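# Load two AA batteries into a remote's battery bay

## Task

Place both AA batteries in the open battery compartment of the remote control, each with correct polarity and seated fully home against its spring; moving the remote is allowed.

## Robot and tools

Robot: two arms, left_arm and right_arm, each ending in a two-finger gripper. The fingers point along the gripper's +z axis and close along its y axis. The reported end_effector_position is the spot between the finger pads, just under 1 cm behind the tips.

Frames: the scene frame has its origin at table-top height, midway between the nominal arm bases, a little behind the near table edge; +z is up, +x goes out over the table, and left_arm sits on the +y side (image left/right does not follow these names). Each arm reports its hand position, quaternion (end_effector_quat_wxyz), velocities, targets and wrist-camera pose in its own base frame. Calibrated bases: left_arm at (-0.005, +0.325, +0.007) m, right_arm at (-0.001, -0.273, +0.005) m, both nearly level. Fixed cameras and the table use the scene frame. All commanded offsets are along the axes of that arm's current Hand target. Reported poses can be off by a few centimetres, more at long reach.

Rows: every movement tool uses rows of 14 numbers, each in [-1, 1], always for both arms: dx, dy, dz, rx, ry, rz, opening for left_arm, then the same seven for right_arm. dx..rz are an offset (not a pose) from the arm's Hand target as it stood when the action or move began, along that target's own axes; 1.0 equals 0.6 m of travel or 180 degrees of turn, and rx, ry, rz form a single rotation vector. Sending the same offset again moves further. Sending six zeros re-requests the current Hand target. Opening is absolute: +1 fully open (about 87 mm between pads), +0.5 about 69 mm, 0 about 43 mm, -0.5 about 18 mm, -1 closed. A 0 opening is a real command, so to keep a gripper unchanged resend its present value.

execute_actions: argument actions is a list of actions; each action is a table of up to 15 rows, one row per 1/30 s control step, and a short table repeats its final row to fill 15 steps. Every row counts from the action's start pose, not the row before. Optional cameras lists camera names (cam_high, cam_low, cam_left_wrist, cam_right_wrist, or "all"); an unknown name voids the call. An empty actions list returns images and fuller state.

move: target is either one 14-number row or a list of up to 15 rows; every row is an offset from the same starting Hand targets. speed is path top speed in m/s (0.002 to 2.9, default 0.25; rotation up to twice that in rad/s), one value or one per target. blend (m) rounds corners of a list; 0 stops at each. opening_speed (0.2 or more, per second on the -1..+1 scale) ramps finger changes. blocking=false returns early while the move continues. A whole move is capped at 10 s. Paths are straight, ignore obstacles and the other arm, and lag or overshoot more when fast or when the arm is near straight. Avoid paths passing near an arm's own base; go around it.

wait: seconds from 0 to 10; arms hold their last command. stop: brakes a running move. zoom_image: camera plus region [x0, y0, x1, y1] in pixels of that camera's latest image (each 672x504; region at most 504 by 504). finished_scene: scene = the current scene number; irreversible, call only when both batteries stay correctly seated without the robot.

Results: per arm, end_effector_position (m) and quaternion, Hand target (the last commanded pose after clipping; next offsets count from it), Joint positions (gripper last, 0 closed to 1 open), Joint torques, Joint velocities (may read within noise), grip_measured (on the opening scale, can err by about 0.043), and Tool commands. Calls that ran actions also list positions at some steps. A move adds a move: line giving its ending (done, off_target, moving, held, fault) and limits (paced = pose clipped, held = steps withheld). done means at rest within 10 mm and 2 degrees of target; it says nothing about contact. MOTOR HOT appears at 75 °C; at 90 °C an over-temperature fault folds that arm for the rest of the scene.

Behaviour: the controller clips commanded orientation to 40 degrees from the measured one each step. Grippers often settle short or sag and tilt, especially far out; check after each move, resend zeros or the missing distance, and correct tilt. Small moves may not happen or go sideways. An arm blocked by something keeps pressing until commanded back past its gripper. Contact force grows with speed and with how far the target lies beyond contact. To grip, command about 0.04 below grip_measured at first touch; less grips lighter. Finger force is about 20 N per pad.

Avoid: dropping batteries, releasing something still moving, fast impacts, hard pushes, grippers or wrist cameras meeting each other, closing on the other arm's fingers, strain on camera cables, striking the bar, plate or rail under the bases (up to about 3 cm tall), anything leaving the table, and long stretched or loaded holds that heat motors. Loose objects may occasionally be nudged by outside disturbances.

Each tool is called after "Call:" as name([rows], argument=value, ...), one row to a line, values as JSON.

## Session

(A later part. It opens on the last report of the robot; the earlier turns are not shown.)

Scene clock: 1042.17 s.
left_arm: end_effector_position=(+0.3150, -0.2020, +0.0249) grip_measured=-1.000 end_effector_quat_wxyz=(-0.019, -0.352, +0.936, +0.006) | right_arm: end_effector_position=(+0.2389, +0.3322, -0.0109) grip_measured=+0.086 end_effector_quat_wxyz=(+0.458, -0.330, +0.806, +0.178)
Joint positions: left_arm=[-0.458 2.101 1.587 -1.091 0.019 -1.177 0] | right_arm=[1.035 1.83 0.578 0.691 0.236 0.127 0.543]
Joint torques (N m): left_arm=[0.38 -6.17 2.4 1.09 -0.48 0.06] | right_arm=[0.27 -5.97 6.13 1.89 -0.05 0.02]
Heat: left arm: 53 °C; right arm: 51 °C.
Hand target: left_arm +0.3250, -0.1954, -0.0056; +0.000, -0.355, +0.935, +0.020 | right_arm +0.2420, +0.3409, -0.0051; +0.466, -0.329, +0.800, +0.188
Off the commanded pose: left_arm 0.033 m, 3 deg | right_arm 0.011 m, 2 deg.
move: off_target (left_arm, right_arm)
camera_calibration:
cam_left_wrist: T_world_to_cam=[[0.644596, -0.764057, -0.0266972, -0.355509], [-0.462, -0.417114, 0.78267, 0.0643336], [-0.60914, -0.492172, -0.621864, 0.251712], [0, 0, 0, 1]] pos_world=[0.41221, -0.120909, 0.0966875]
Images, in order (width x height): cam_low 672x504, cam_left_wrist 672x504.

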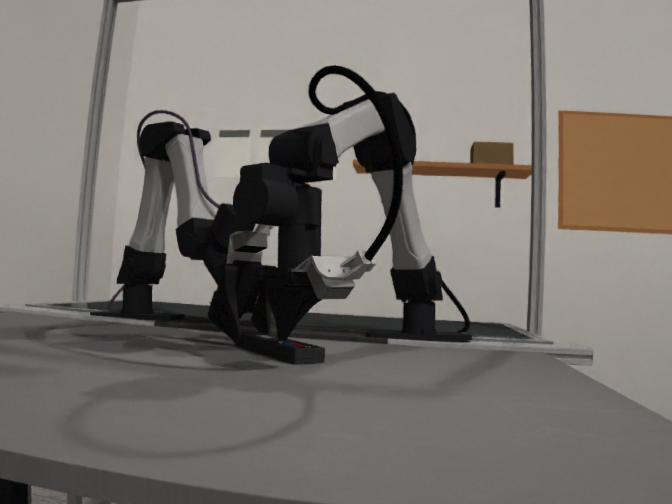

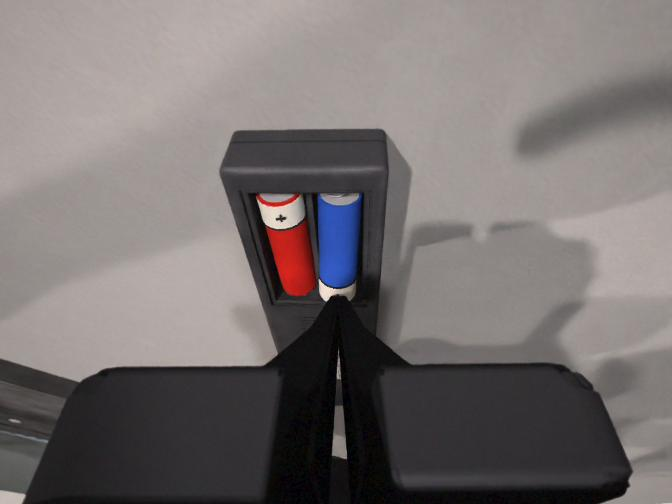

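Call:
move(target=[-0.05, 0, 0.015, 0, 0, 0, -1, 0, 0, 0, 0, 0, 0, -0.02], speed=0.05, cameras=["cam_left_wrist", "cam_low"])

Call:
zoom_image(camera="cam_left_wrist", region=[220, 150, 460, 430])

Call:
zoom_image(camera="cam_low", region=[245, 310, 335, 370])

Scene clock: 1048.93 s.
left_arm: end_effector_position=(+0.3206, -0.1978, +0.0221) grip_measured=-1.000 end_effector_quat_wxyz=(-0.046, -0.345, +0.937, -0.018) | right_arm: end_effector_position=(+0.2389, +0.3322, -0.0109) grip_measured=+0.086 end_effector_quat_wxyz=(+0.458, -0.330, +0.806, +0.178)
Joint positions: left_arm=[-0.412 2.128 1.602 -1.087 0.09 -1.116 0] | right_arm=[1.035 1.83 0.578 0.691 0.236 0.127 0.543]
Joint torques (N m): left_arm=[2.33 -4.67 5.87 1.03 -1.13 0.11] | right_arm=[0.18 -6.01 6.13 1.9 -0.06 0.01]
Heat: left arm: 51 °C; right arm: 51 °C.
Hand target: left_arm +0.3473, -0.1753, -0.0140; +0.000, -0.355, +0.935, +0.020 | right_arm +0.2420, +0.3409, -0.0051; +0.466, -0.329, +0.800, +0.188
Off the commanded pose: left_arm 0.050 m, 7 deg | right_arm 0.011 m, 2 deg.
move: off_target (left_arm, right_arm)
camera_calibration:
cam_left_wrist: T_world_to_cam=[[0.634876, -0.772613, 0.000816945, -0.355261], [-0.439395, -0.360192, 0.822918, 0.0740907], [-0.635503, -0.52281, -0.56816, 0.256738], [0, 0, 0, 1]] pos_world=[0.42126, -0.113567, 0.0851882]
Images, in order (width x height): cam_low 672x504, cam_left_wrist 672x504.

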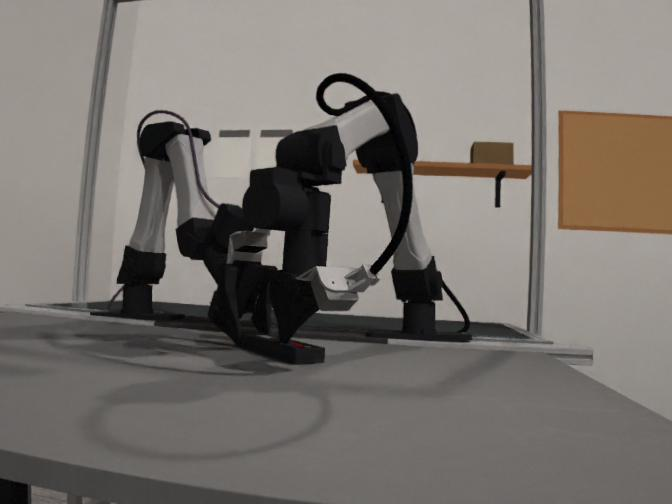

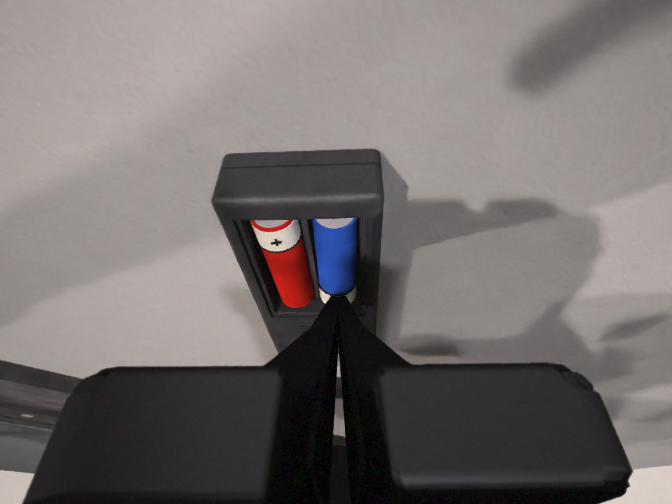

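Scaled by 1.800 from the camera's 672x504 image, which has a finer 960x720 frame.

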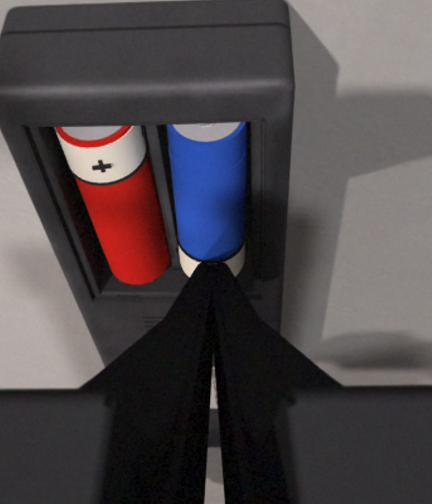

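Scaled by 5.600 from the camera's 672x504 image, which has a finer 960x720 frame.

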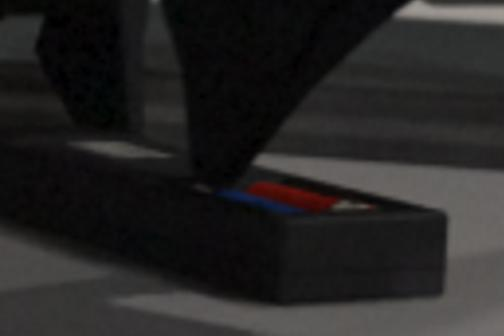

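Call:
move([
  [0.03, 0, -0.058, 0, 0, 0, -1, 0, 0, 0, 0, 0, 0, -0.02],
  [0.056, 0, -0.05, 0, 0, 0, -1, 0, 0, 0, 0, 0, 0, -0.02],
  [0.053, 0, 0.002, 0, 0, 0, -1, 0, 0, 0, 0, 0, 0, -0.02],
], speed=[0.12, 0.12, 0.06], blend=[0.008, 0.004, 0], cameras=["cam_left_wrist", "cam_low"])

Call:
zoom_image(camera="cam_left_wrist", region=[220, 150, 460, 430])

Call:
zoom_image(camera="cam_low", region=[245, 310, 335, 370])

Scene clock: 1057.90 s.
left_arm: end_effector_position=(+0.3197, -0.1988, +0.0212) grip_measured=-1.000 end_effector_quat_wxyz=(-0.006, -0.350, +0.937, +0.001) | right_arm: end_effector_position=(+0.2389, +0.3322, -0.0109) grip_measured=+0.086 end_effector_quat_wxyz=(+0.458, -0.330, +0.806, +0.178)
Joint positions: left_arm=[-0.452 2.093 1.563 -1.051 0.006 -1.166 0] | right_arm=[1.035 1.83 0.578 0.691 0.236 0.127 0.543]
Joint torques (N m): left_arm=[-0.54 -4.9 1.81 1.12 -0.35 -0.09] | right_arm=[0.21 -5.94 6.08 1.89 -0.05 0.01]
Heat: left arm: 49 °C; right arm: 51 °C.
Hand target: left_arm +0.3235, -0.1964, -0.0158; +0.000, -0.355, +0.935, +0.020 | right_arm +0.2420, +0.3409, -0.0051; +0.466, -0.329, +0.800, +0.188
Off the commanded pose: left_arm 0.037 m, 2 deg | right_arm 0.011 m, 2 deg.
move: off_target (left_arm, right_arm)
camera_calibration:
cam_left_wrist: T_world_to_cam=[[0.641406, -0.767147, -0.0091818, -0.356277], [-0.48589, -0.415453, 0.768967, 0.079018], [-0.593725, -0.488758, -0.639223, 0.249988], [0, 0, 0, 1]] pos_world=[0.415336, -0.118304, 0.0957647]
Images, in order (width x height): cam_low 672x504, cam_left_wrist 672x504.

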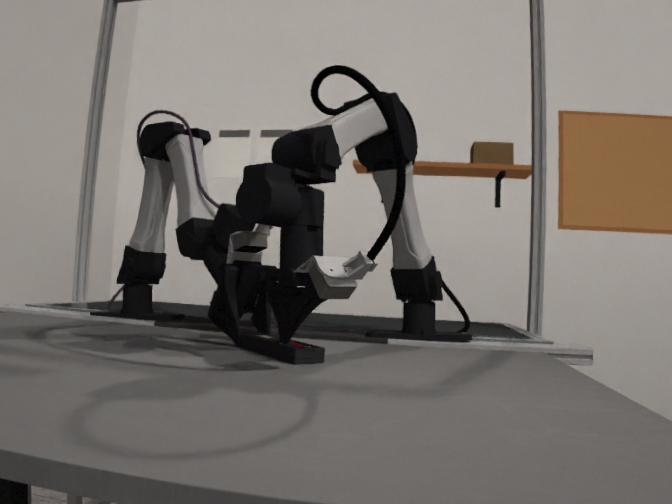

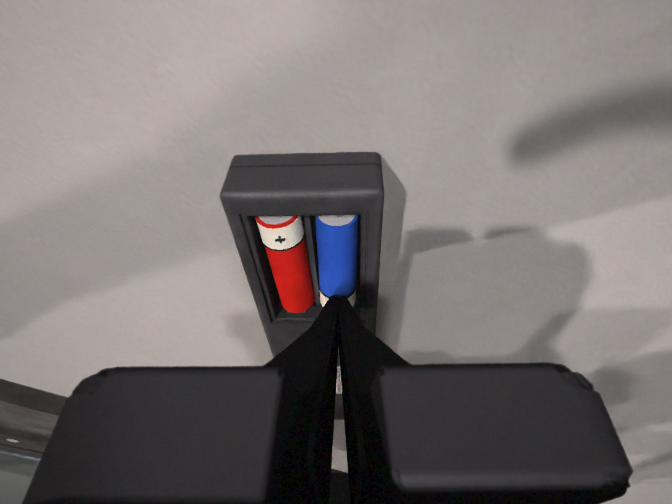

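Scaled by 1.800 from the camera's 672x504 image, which has a finer 960x720 frame.

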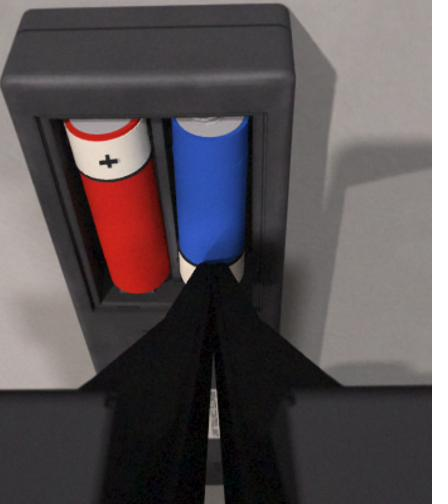

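Scaled by 5.600 from the camera's 672x504 image, which has a finer 960x720 frame.

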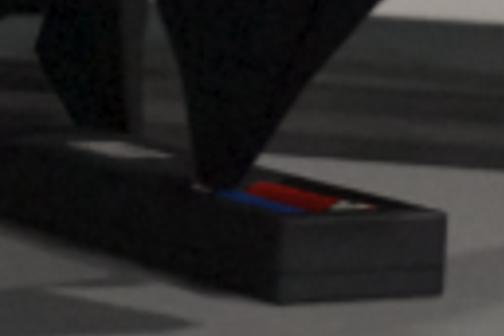

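Call:
move([
  [-0.005, 0, -0.075, 0, 0, 0, -1, 0, 0, 0, 0, 0, 0, -0.02],
  [0.008, 0, -0.11, 0, -0.13, 0, -1, 0, 0, 0, 0, 0, 0, -0.02],
], speed=0.15, blend=[0.01, 0], cameras=["cam_left_wrist", "cam_low"])

Call:
zoom_image(camera="cam_left_wrist", region=[240, 100, 420, 310])

Call:
zoom_image(camera="cam_low", region=[245, 310, 335, 370])

Scene clock: 1067.67 s.
left_arm: end_effector_position=(+0.3132, -0.2007, +0.0332) grip_measured=-1.000 end_effector_quat_wxyz=(+0.165, -0.333, +0.921, +0.113) | right_arm: end_effector_position=(+0.2389, +0.3322, -0.0109) grip_measured=+0.086 end_effector_quat_wxyz=(+0.458, -0.330, +0.806, +0.178)
Joint positions: left_arm=[-0.655 2.04 1.541 -1.086 -0.403 -1.352 0] | right_arm=[1.035 1.83 0.578 0.691 0.236 0.127 0.543]
Joint torques (N m): left_arm=[0.01 -13.14 5.91 0.39 -0.43 -0.04] | right_arm=[0.2 -6.01 6.13 1.9 -0.05 0.02]
Heat: left arm: 48 °C; right arm: 51 °C.
Hand target: left_arm +0.3208, -0.2020, +0.0501; +0.190, -0.343, +0.915, +0.092 | right_arm +0.2419, +0.3409, -0.0051; +0.466, -0.329, +0.800, +0.188
Off the commanded pose: left_arm 0.019 m, 4 deg | right_arm 0.011 m, 2 deg.
move: off_target (left_arm, right_arm)
camera_calibration:
cam_left_wrist: T_world_to_cam=[[0.638854, -0.761653, -0.1084, -0.348148], [-0.64842, -0.608908, 0.456927, 0.088309], [-0.414025, -0.22162, -0.882875, 0.258375], [0, 0, 0, 1]] pos_world=[0.386651, -0.154135, 0.150023]
Images, in order (width x height): cam_low 672x504, cam_left_wrist 672x504.

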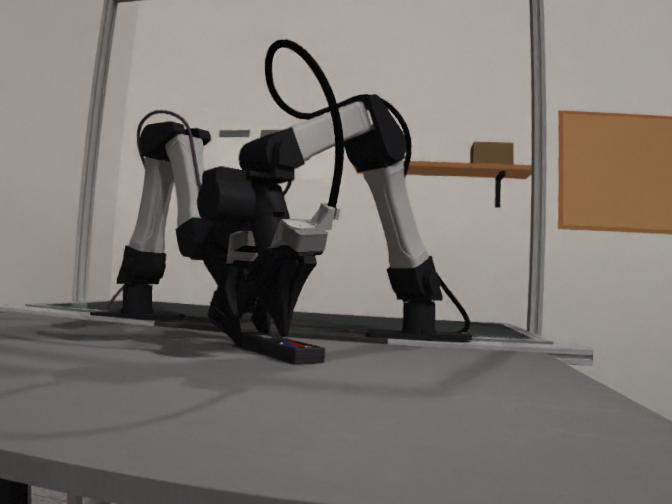

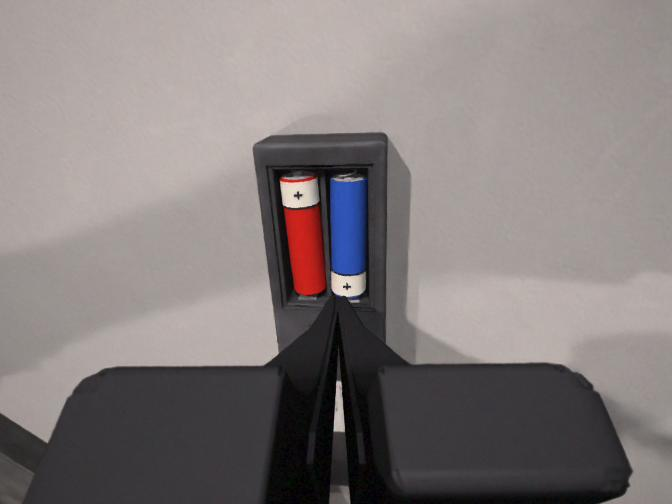

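Scaled by 2.400 from the camera's 672x504 image, which has a finer 960x720 frame.

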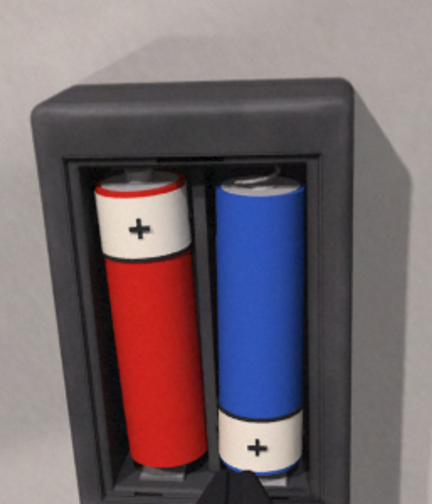

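Scaled by 5.600 from the camera's 672x504 image, which has a finer 960x720 frame.

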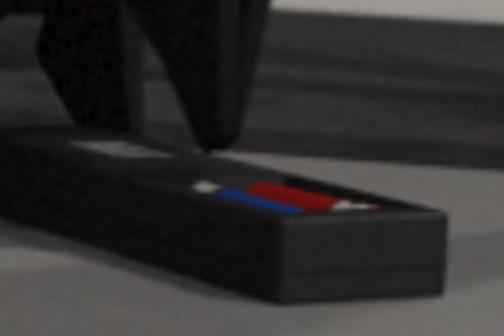

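Call:
move(target=[-0.06, 0, -0.06, 0, -0.04, 0, -1, 0, 0, 0, 0, 0, 0, -0.02], speed=0.2, cameras=["cam_left_wrist"])

Call:
zoom_image(camera="cam_left_wrist", region=[240, 150, 420, 360])

Scene clock: 1074.20 s.
left_arm: end_effector_position=(+0.3315, -0.1918, +0.0771) grip_measured=-1.000 end_effector_quat_wxyz=(+0.228, -0.330, +0.907, +0.126) | right_arm: end_effector_position=(+0.2389, +0.3322, -0.0109) grip_measured=+0.086 end_effector_quat_wxyz=(+0.458, -0.330, +0.806, +0.178)
Joint positions: left_arm=[-0.663 2.002 1.642 -1.181 -0.526 -1.353 0] | right_arm=[1.035 1.83 0.578 0.691 0.236 0.127 0.543]
Joint torques (N m): left_arm=[-0.21 -12.25 8.65 0.11 -0.47 0] | right_arm=[0.16 -6 6.15 1.9 -0.04 0.02]
Heat: left arm: 50 °C; right arm: 51 °C.
Hand target: left_arm +0.3355, -0.1914, +0.0977; +0.247, -0.337, +0.902, +0.113 | right_arm +0.2419, +0.3409, -0.0051; +0.466, -0.329, +0.800, +0.188
Off the commanded pose: left_arm 0.021 m, 3 deg | right_arm 0.011 m, 2 deg.
move: off_target (left_arm, right_arm)
camera_calibration:
cam_left_wrist: T_world_to_cam=[[0.645052, -0.758831, -0.0899062, -0.351284], [-0.696705, -0.632369, 0.338692, 0.10615], [-0.313864, -0.155836, -0.936592, 0.290177], [0, 0, 0, 1]] pos_world=[0.391628, -0.15422, 0.204242]
Images, in order (width x height): cam_left_wrist 672x504.

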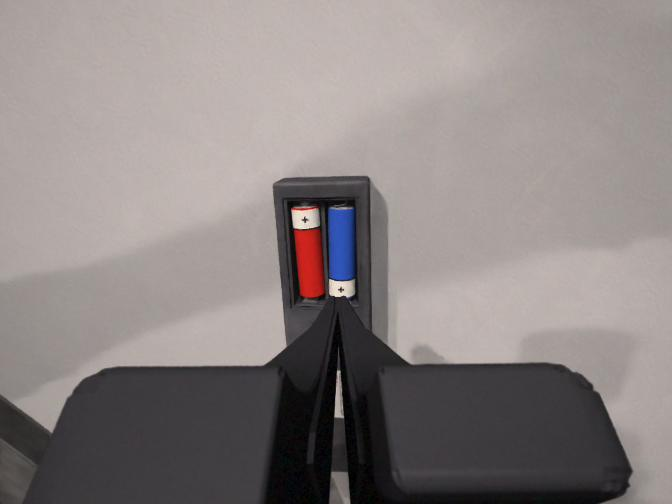

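Scaled by 2.400 from the camera's 672x504 image, which has a finer 960x720 frame.

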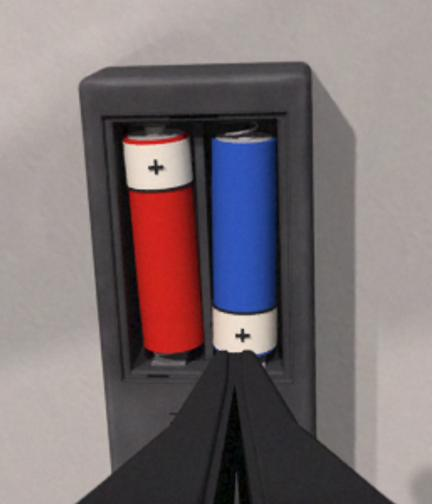

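Call:
move(target=[0.03, 0, -0.015, 0, 0, 0, -1, 0, 0, 0, 0, 0, 0, -0.02], speed=0.2, cameras=["cam_left_wrist", "cam_right_wrist", "cam_high"])

Call:
zoom_image(camera="cam_left_wrist", region=[260, 150, 400, 310])

Call:
zoom_image(camera="cam_right_wrist", region=[260, 0, 400, 105])

Scene clock: 1088.60 s.
left_arm: end_effector_position=(+0.3179, -0.2070, +0.0771) grip_measured=-1.000 end_effector_quat_wxyz=(+0.230, -0.328, +0.908, +0.124) | right_arm: end_effector_position=(+0.2389, +0.3322, -0.0109) grip_measured=+0.086 end_effector_quat_wxyz=(+0.458, -0.330, +0.806, +0.178)
Joint positions: left_arm=[-0.718 2.002 1.642 -1.205 -0.529 -1.41 0] | right_arm=[1.035 1.83 0.578 0.691 0.236 0.127 0.543]
Joint torques (N m): left_arm=[0.01 -12.36 7.71 0.07 -0.47 -0.03] | right_arm=[0.2 -5.94 6.11 1.89 -0.06 -0.01]
Heat: left arm: 53 °C; right arm: 50 °C.
Hand target: left_arm +0.3205, -0.2046, +0.0960; +0.247, -0.337, +0.902, +0.113 | right_arm +0.2419, +0.3409, -0.0051; +0.466, -0.329, +0.800, +0.188
Off the commanded pose: left_arm 0.019 m, 3 deg | right_arm 0.011 m, 2 deg.
move: off_target (left_arm, right_arm)
camera_calibration:
cam_left_wrist: T_world_to_cam=[[0.641607, -0.762193, -0.0860376, -0.353913], [-0.701488, -0.628446, 0.33611, 0.0894889], [-0.310251, -0.155296, -0.937884, 0.282625], [0, 0, 0, 1]] pos_world=[0.377533, -0.16962, 0.204542]
cam_right_wrist: T_world_to_cam=[[0.692225, -0.721672, 0.00374487, 0.0755822], [-0.712109, -0.683877, -0.158787, 0.417505], [0.117153, 0.10725, -0.987306, 0.0712965], [0, 0, 0, 1]] pos_world=[0.236637, 0.332421, 0.136403]
Images, in order (width x height): cam_high 672x504, cam_left_wrist 672x504, cam_right_wrist 672x504.

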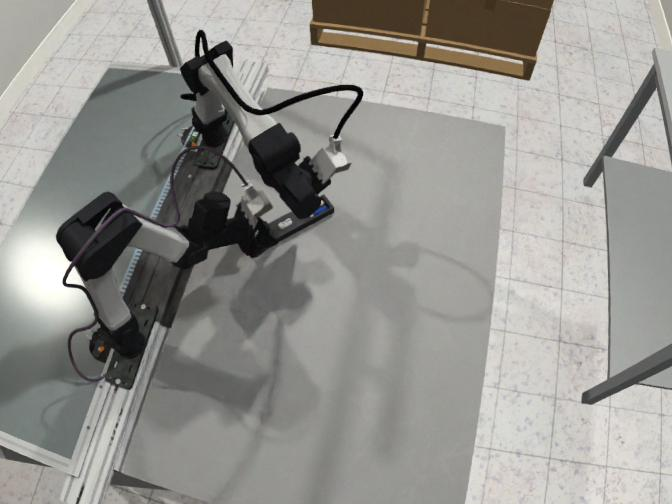

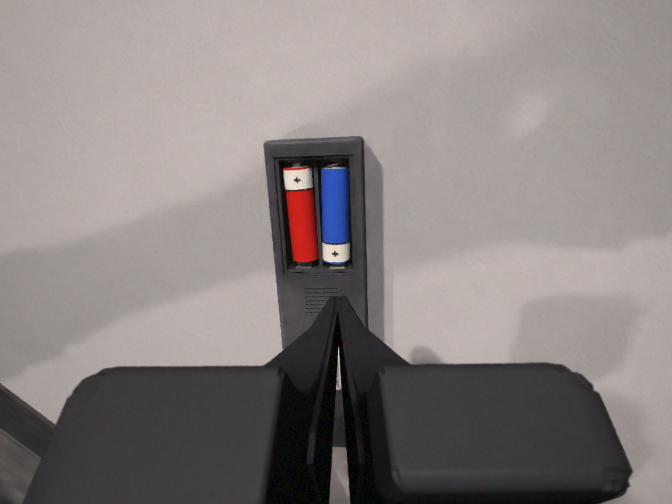

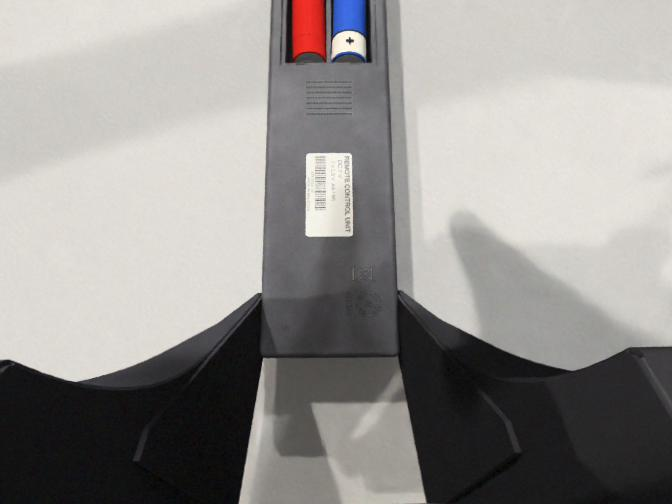

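Scaled by 3.150 from the camera's 672x504 image, which has a finer 960x720 frame.

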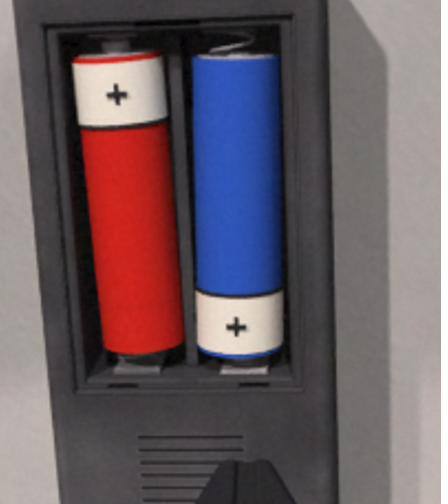

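Scaled by 3.600 from the camera's 672x504 image, which has a finer 960x720 frame.

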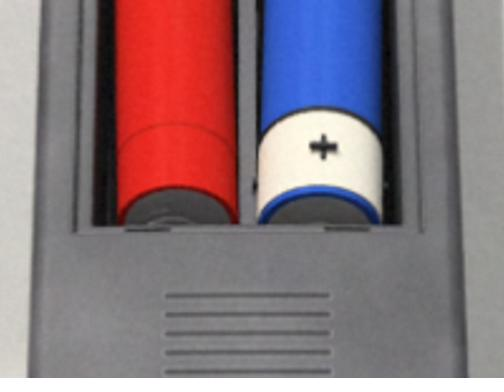

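Call:
zoom_image(camera="cam_left_wrist", region=[268, 150, 368, 215])

Call:
zoom_image(camera="cam_left_wrist", region=[268, 215, 368, 280])

Call:
zoom_image(camera="cam_low", region=[265, 332, 325, 368])

Scaled by 5.040 from the camera's 672x504 image, which has a finer 960x720 frame.

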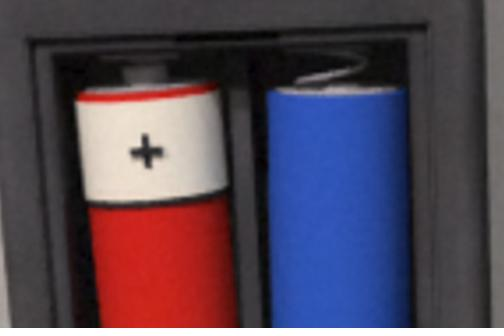

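Scaled by 5.040 from the camera's 672x504 image, which has a finer 960x720 frame.

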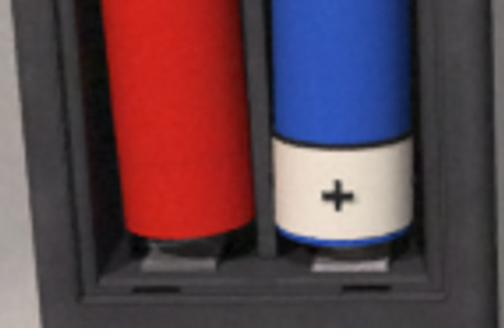

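This scene's latest camera images include none from cam_low. They are from: cam_high, cam_left_wrist, cam_right_wrist. cam_low's image comes with the result of a call that names it in "cameras".

Call:
wait(seconds=0, cameras=["cam_low", "cam_left_wrist"])

Call:
zoom_image(camera="cam_low", region=[265, 332, 325, 368])

Scene clock: 1121.13 s.
left_arm: end_effector_position=(+0.3178, -0.2070, +0.0771) grip_measured=-1.000 end_effector_quat_wxyz=(+0.230, -0.329, +0.907, +0.125) | right_arm: end_effector_position=(+0.2389, +0.3322, -0.0109) grip_measured=+0.086 end_effector_quat_wxyz=(+0.458, -0.330, +0.806, +0.178)
Joint positions: left_arm=[-0.718 2.002 1.642 -1.206 -0.53 -1.411 0] | right_arm=[1.035 1.83 0.578 0.691 0.236 0.127 0.543]
Joint torques (N m): left_arm=[-0.06 -12.34 7.69 0.07 -0.48 -0.04] | right_arm=[0.21 -5.98 6.13 1.91 -0.06 -0.01]
Heat: left arm: 57 °C; right arm: 50 °C.
Hand target: left_arm +0.3205, -0.2046, +0.0960; +0.247, -0.337, +0.901, +0.113 | right_arm +0.2419, +0.3409, -0.0051; +0.466, -0.329, +0.800, +0.188
Tool commands: left_gripper/opening=-1.0 right_gripper/opening=-0.02
Off the commanded pose: left_arm 0.019 m, 3 deg | right_arm 0.011 m, 2 deg.
camera_calibration:
cam_left_wrist: T_world_to_cam=[[0.642137, -0.761741, -0.0860831, -0.353951], [-0.701173, -0.629016, 0.335702, 0.0894206], [-0.309866, -0.155208, -0.938026, 0.282539], [0, 0, 0, 1]] pos_world=[0.377534, -0.16952, 0.204541]
Images, in order (width x height): cam_low 672x504, cam_left_wrist 672x504.

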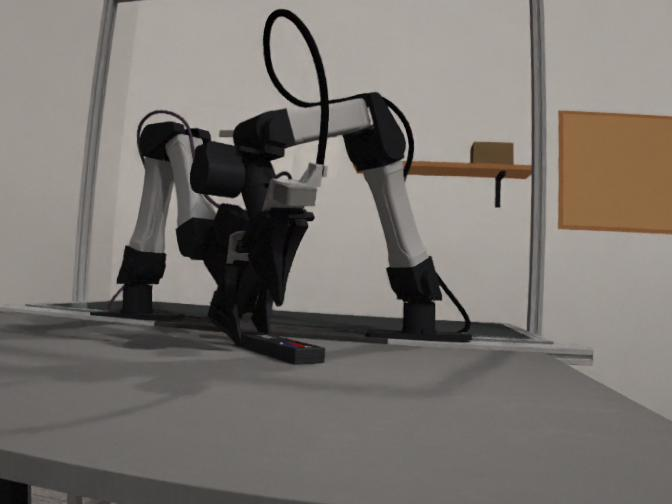

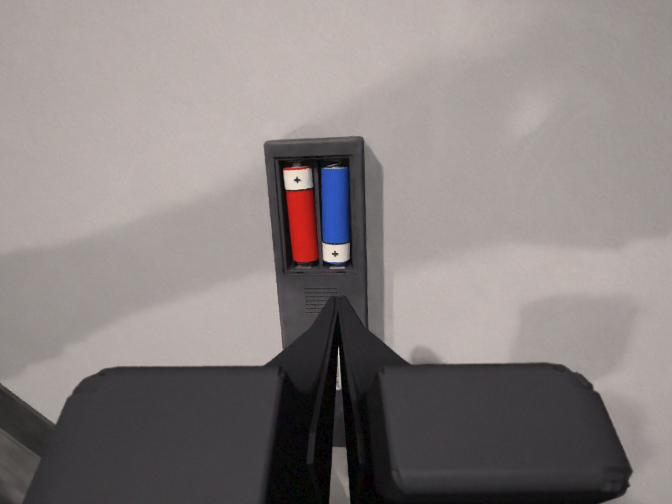

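Scaled by 8.400 from the camera's 672x504 image, which has a finer 960x720 frame.

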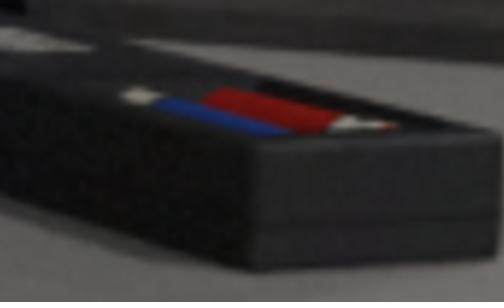

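Call:
move(target=[0.0405, 0.0032, 0.077, 0.011, 0.1757, -0.005, -1, 0, 0, 0, 0, 0, 0, -0.02], speed=0.15, cameras=["cam_left_wrist"])

Call:
zoom_image(camera="cam_left_wrist", region=[240, 150, 420, 360])

Scene clock: 1140.80 s.
left_arm: end_effector_position=(+0.3170, -0.1994, +0.0509) grip_measured=-1.000 end_effector_quat_wxyz=(+0.001, -0.358, +0.934, +0.002) | right_arm: end_effector_position=(+0.2389, +0.3322, -0.0109) grip_measured=+0.086 end_effector_quat_wxyz=(+0.458, -0.330, +0.806, +0.178)
Joint positions: left_arm=[-0.46 2.046 1.616 -1.142 -0.005 -1.192 0] | right_arm=[1.035 1.83 0.578 0.691 0.236 0.127 0.543]
Joint torques (N m): left_arm=[0.58 -8.1 6.31 0.45 0.07 0.17] | right_arm=[0.23 -6.02 6.11 1.89 -0.05 0]
Heat: left arm: 57 °C; right arm: 50 °C.
Hand target: left_arm +0.3205, -0.1995, +0.0441; -0.002, -0.358, +0.934, +0.000 | right_arm +0.2419, +0.3409, -0.0051; +0.466, -0.329, +0.800, +0.188
Off the commanded pose: left_arm 0.008 m, 0 deg | right_arm 0.011 m, 2 deg.
move: off_target (right_arm)
camera_calibration:
cam_left_wrist: T_world_to_cam=[[0.6545, -0.756034, -0.00650332, -0.356751], [-0.488059, -0.429052, 0.760074, 0.0530631], [-0.577432, -0.494295, -0.649804, 0.261463], [0, 0, 0, 1]] pos_world=[0.410369, -0.117709, 0.127248]
Images, in order (width x height): cam_left_wrist 672x504.

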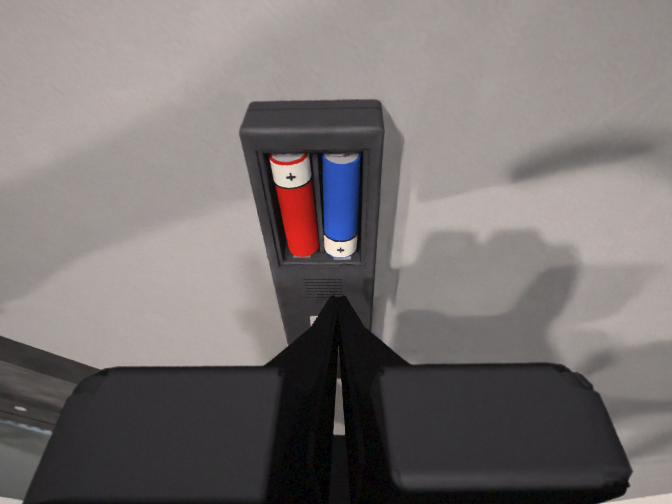

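Scaled by 2.400 from the camera's 672x504 image, which has a finer 960x720 frame.

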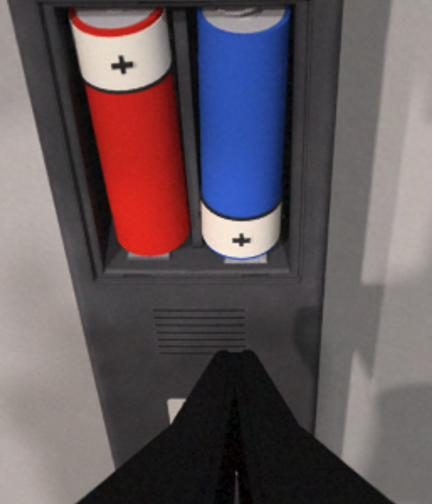

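Call:
move([
  [0.008, -0.0015, 0.025, 0, 0, 0, -1, 0, 0, 0, 0, 0, 0, -0.02],
  [0.008, -0.0015, 0.085, 0, 0, 0, -1, 0, 0, 0, 0, 0, 0, -0.02],
], speed=[0.12, 0.06], blend=[0.003, 0], cameras=["cam_left_wrist", "cam_low"])

Call:
zoom_image(camera="cam_left_wrist", region=[240, 150, 420, 360])

Call:
zoom_image(camera="cam_low", region=[265, 332, 325, 368])

Scene clock: 1148.00 s.
left_arm: end_effector_position=(+0.3115, -0.1997, +0.0216) grip_measured=-1.000 end_effector_quat_wxyz=(-0.006, -0.356, +0.934, +0.001) | right_arm: end_effector_position=(+0.2389, +0.3321, -0.0109) grip_measured=+0.086 end_effector_quat_wxyz=(+0.458, -0.330, +0.806, +0.178)
Joint positions: left_arm=[-0.462 2.064 1.521 -1.037 0.007 -1.19 0] | right_arm=[1.035 1.83 0.578 0.691 0.236 0.127 0.543]
Joint torques (N m): left_arm=[-0.4 -5.76 2.47 1.2 -0.05 0] | right_arm=[0.21 -6.01 6.13 1.89 -0.05 0.01]
Heat: left arm: 55 °C; right arm: 50 °C.
Hand target: left_arm +0.3174, -0.2035, -0.0070; -0.002, -0.358, +0.934, +0.000 | right_arm +0.2419, +0.3409, -0.0051; +0.466, -0.329, +0.800, +0.188
Off the commanded pose: left_arm 0.029 m, 1 deg | right_arm 0.011 m, 2 deg.
move: off_target (left_arm, right_arm)
camera_calibration:
cam_left_wrist: T_world_to_cam=[[0.651823, -0.758318, -0.00895728, -0.353079], [-0.47974, -0.421457, 0.769561, 0.071258], [-0.587347, -0.49732, -0.63851, 0.24129], [0, 0, 0, 1]] pos_world=[0.406051, -0.117716, 0.096066]
Images, in order (width x height): cam_low 672x504, cam_left_wrist 672x504.

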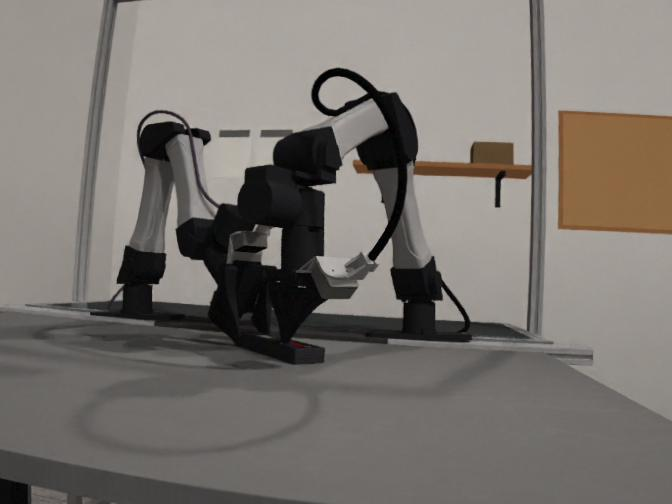

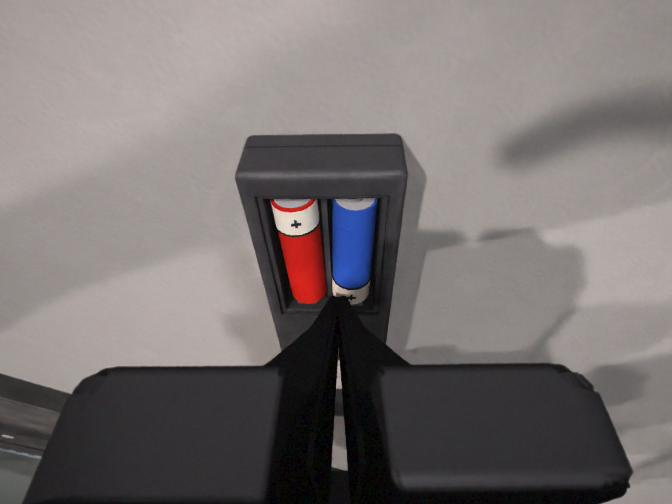

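Scaled by 2.400 from the camera's 672x504 image, which has a finer 960x720 frame.

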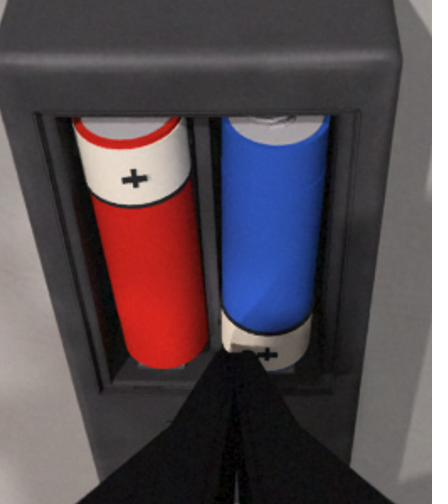

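Scaled by 8.400 from the camera's 672x504 image, which has a finer 960x720 frame.

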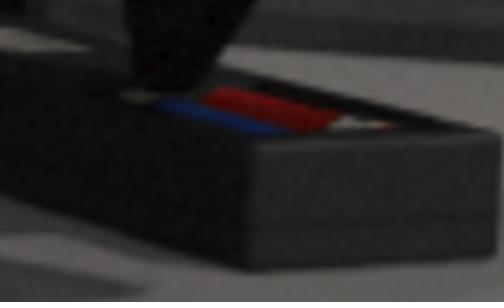

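Call:
move([
  [-0.01, 0, -0.08, 0, 0, 0, -1, 0, 0, 0, 0, 0, 0, -0.02],
  [0.01, 0.0, -0.16, 0, -0.17, 0, -1, 0, 0, 0, 0, 0, 0, -0.02],
], speed=0.2, blend=[0.01, 0], cameras=["cam_left_wrist", "cam_low", "cam_right_wrist"])

Call:
zoom_image(camera="cam_left_wrist", region=[260, 130, 400, 310])

Call:
zoom_image(camera="cam_low", region=[265, 332, 325, 368])

Call:
zoom_image(camera="cam_right_wrist", region=[270, 0, 390, 90])

Scene clock: 1163.73 s.
left_arm: end_effector_position=(+0.3123, -0.2117, +0.0714) grip_measured=-1.000 end_effector_quat_wxyz=(+0.230, -0.337, +0.907, +0.103) | right_arm: end_effector_position=(+0.2389, +0.3321, -0.0109) grip_measured=+0.086 end_effector_quat_wxyz=(+0.458, -0.330, +0.806, +0.178)
Joint positions: left_arm=[-0.727 1.965 1.573 -1.141 -0.508 -1.429 0] | right_arm=[1.035 1.83 0.578 0.691 0.236 0.127 0.543]
Joint torques (N m): left_arm=[0.03 -12.49 6.61 0.11 -0.46 -0.04] | right_arm=[0.2 -5.98 6.11 1.88 -0.04 0.01]
Heat: left arm: 51 °C; right arm: 50 °C.
Hand target: left_arm +0.3132, -0.2073, +0.0891; +0.245, -0.345, +0.901, +0.094 | right_arm +0.2419, +0.3409, -0.0051; +0.466, -0.329, +0.800, +0.188
Off the commanded pose: left_arm 0.018 m, 2 deg | right_arm 0.011 m, 2 deg.
move: off_target (left_arm, right_arm)
camera_calibration:
cam_left_wrist: T_world_to_cam=[[0.647942, -0.760466, -0.0431569, -0.359163], [-0.702495, -0.618527, 0.35203, 0.0859825], [-0.2944, -0.197777, -0.934993, 0.260676], [0, 0, 0, 1]] pos_world=[0.369863, -0.168393, 0.197962]
cam_right_wrist: T_world_to_cam=[[0.692268, -0.72163, 0.00383211, 0.0755468], [-0.712102, -0.683968, -0.158427, 0.417485], [0.116946, 0.106945, -0.987363, 0.0714545], [0, 0, 0, 1]] pos_world=[0.236637, 0.332422, 0.136403]
Images, in order (width x height): cam_low 672x504, cam_left_wrist 672x504, cam_right_wrist 672x504.

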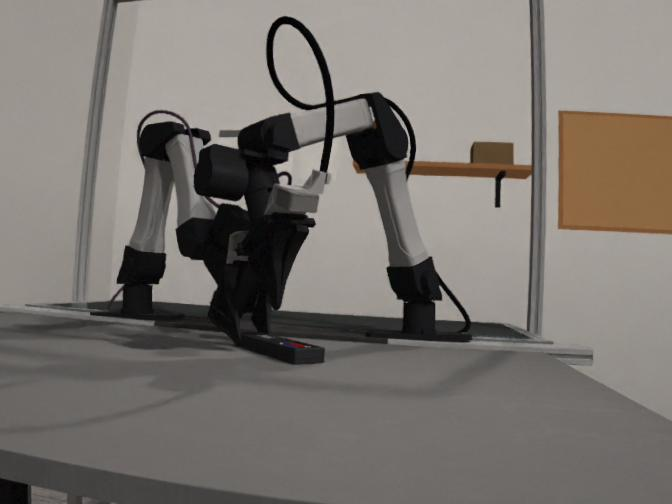

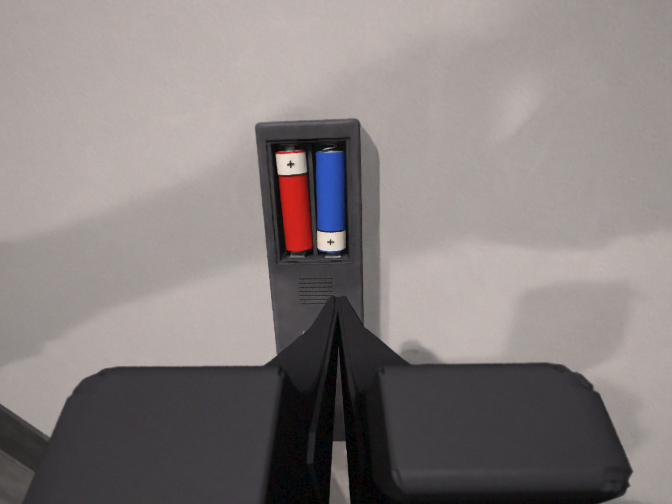

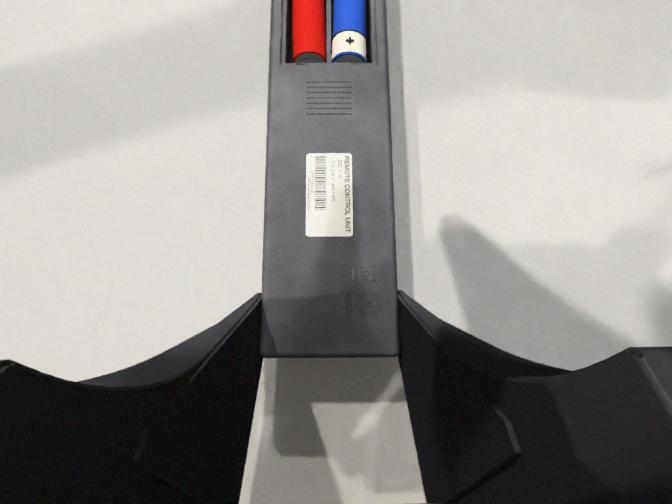

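Scaled by 2.800 from the camera's 672x504 image, which has a finer 960x720 frame.

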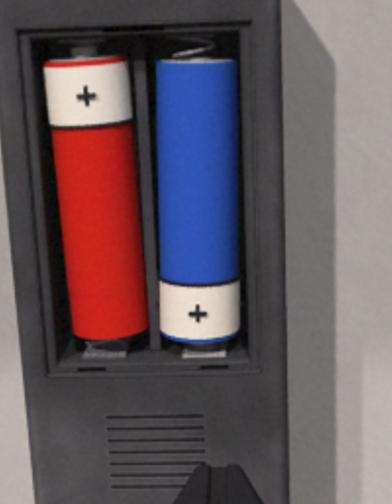

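Scaled by 8.400 from the camera's 672x504 image, which has a finer 960x720 frame.

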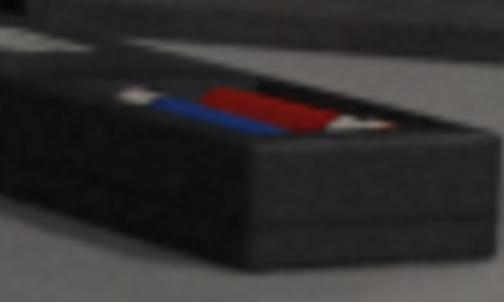

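Scaled by 4.200 from the camera's 672x504 image, which has a finer 960x720 frame.

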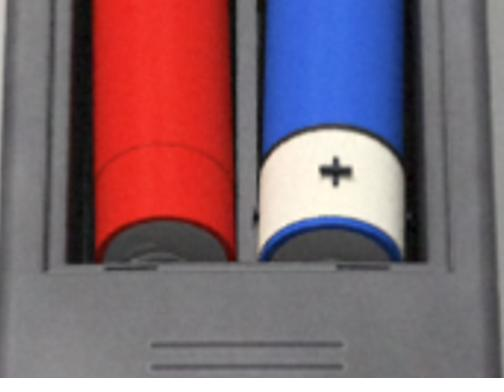

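Call:
move(target=[-0.09, 0.1, -0.11, 0, 0, 0, -1, 0, 0, 0, 0, 0, 0, 0.4], speed=0.25, opening_speed=0.8, cameras=["cam_right_wrist"])

Scene clock: 1183.33 s.
left_arm: end_effector_position=(+0.2821, -0.1585, +0.1622) grip_measured=-1.000 end_effector_quat_wxyz=(+0.235, -0.344, +0.904, +0.098) | right_arm: end_effector_position=(+0.2389, +0.3321, -0.0109) grip_measured=+0.400 end_effector_quat_wxyz=(+0.458, -0.330, +0.806, +0.178)
Joint positions: left_arm=[-0.667 1.713 1.61 -1.384 -0.509 -1.372 0] | right_arm=[1.035 1.83 0.578 0.691 0.236 0.127 0.7]
Joint torques (N m): left_arm=[0.46 -8.44 8.39 0.2 -0.39 0.12] | right_arm=[0.24 -5.97 6.11 1.91 -0.05 0]
Heat: left arm: 51 °C; right arm: 50 °C.
Hand target: left_arm +0.2829, -0.1539, +0.1733; +0.245, -0.345, +0.901, +0.094 | right_arm +0.2419, +0.3409, -0.0051; +0.466, -0.329, +0.800, +0.188
Off the commanded pose: left_arm 0.012 m, 1 deg | right_arm 0.011 m, 2 deg.
move: off_target (left_arm, right_arm)
camera_calibration:
cam_right_wrist: T_world_to_cam=[[0.692268, -0.72163, 0.00383211, 0.0755468], [-0.712102, -0.683968, -0.158427, 0.417485], [0.116946, 0.106945, -0.987363, 0.0714545], [0, 0, 0, 1]] pos_world=[0.236637, 0.332422, 0.136403]
Images, in order (width x height): cam_right_wrist 672x504.

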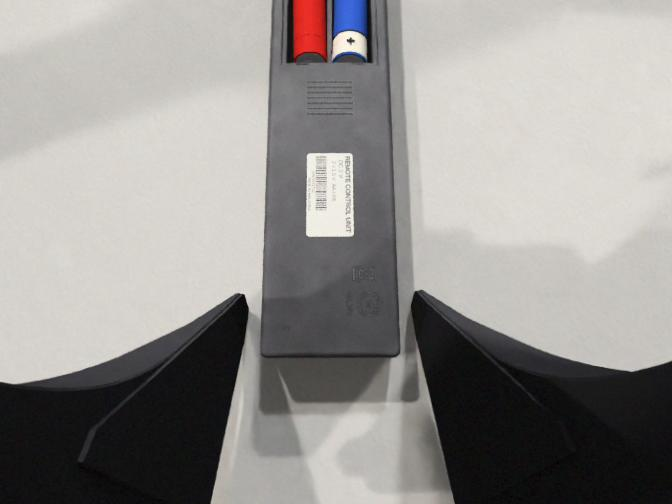

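Call:
move(target=[0, 0, 0, 0, 0, 0, -1, -0.04, 0, -0.12, 0, 0, 0, 0.4], speed=0.25, cameras=["cam_left_wrist", "cam_low", "cam_right_wrist", "cam_high"])

Call:
zoom_image(camera="cam_low", region=[265, 332, 325, 368])

Scene clock: 1188.67 s.
left_arm: end_effector_position=(+0.2820, -0.1585, +0.1622) grip_measured=-1.000 end_effector_quat_wxyz=(+0.235, -0.344, +0.904, +0.098) | right_arm: end_effector_position=(+0.2059, +0.3047, +0.0454) grip_measured=+0.400 end_effector_quat_wxyz=(+0.458, -0.338, +0.802, +0.183)
Joint positions: left_arm=[-0.667 1.713 1.61 -1.384 -0.509 -1.372 0] | right_arm=[1.084 1.454 0.5 0.394 0.261 0.141 0.7]
Joint torques (N m): left_arm=[0.42 -8.47 8.39 0.21 -0.4 0.13] | right_arm=[0.69 -6.3 5.33 1.77 0.17 0.17]
Heat: left arm: 50 °C; right arm: 50 °C.
Hand target: left_arm +0.2829, -0.1539, +0.1733; +0.245, -0.345, +0.901, +0.094 | right_arm +0.2056, +0.3057, +0.0515; +0.466, -0.329, +0.800, +0.188
Off the commanded pose: left_arm 0.012 m, 1 deg | right_arm 0.006 m, 1 deg.
move: off_target (left_arm)
camera_calibration:
cam_left_wrist: T_world_to_cam=[[0.656133, -0.754189, -0.0262245, -0.299133], [-0.702034, -0.622769, 0.345408, 0.0659447], [-0.276835, -0.208223, -0.938086, 0.341104], [0, 0, 0, 1]] pos_world=[0.336996, -0.113509, 0.289363]
cam_right_wrist: T_world_to_cam=[[0.706951, -0.70725, 0.00420723, 0.0708921], [-0.697276, -0.697953, -0.163303, 0.385705], [0.118433, 0.112514, -0.986567, 0.131786], [0, 0, 0, 1]] pos_world=[0.203218, 0.304515, 0.192704]

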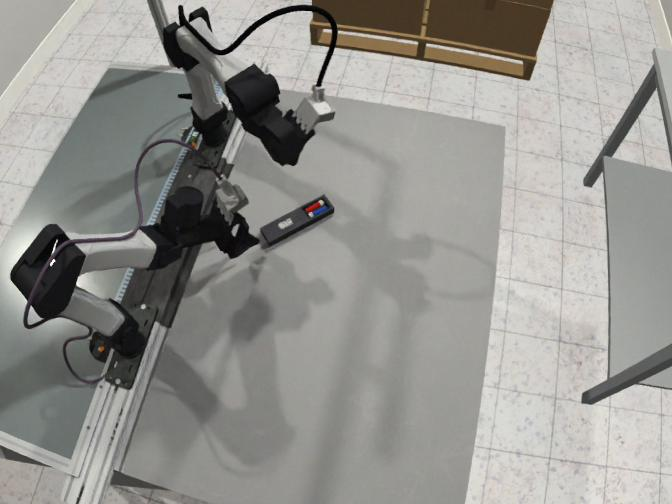

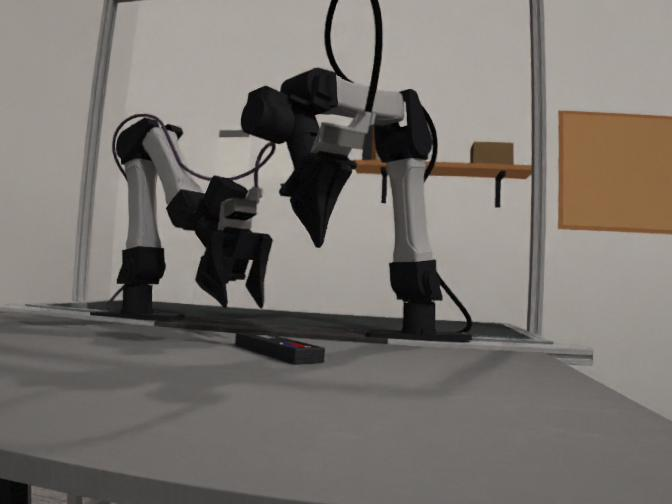

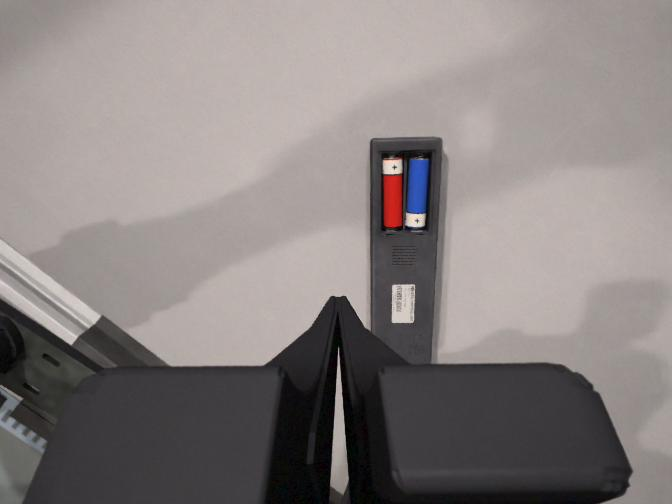

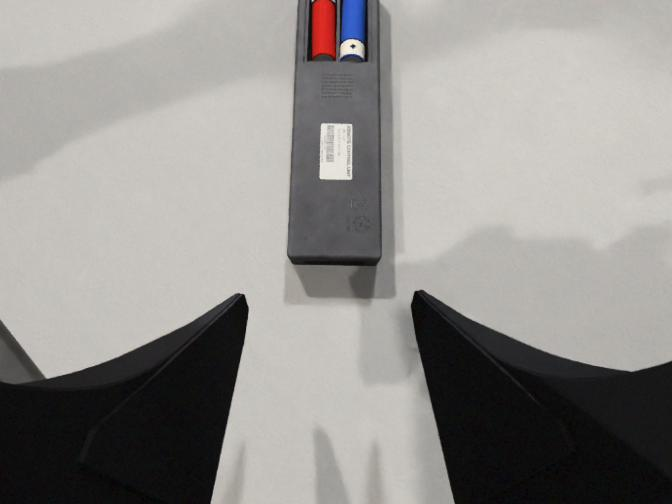

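Scaled by 8.400 from the camera's 672x504 image, which has a finer 960x720 frame.

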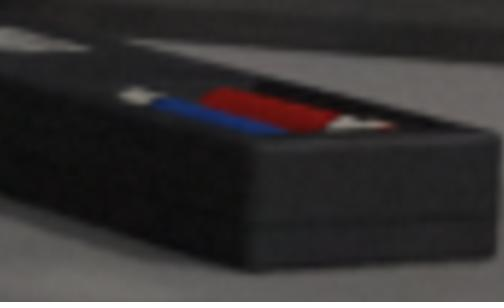

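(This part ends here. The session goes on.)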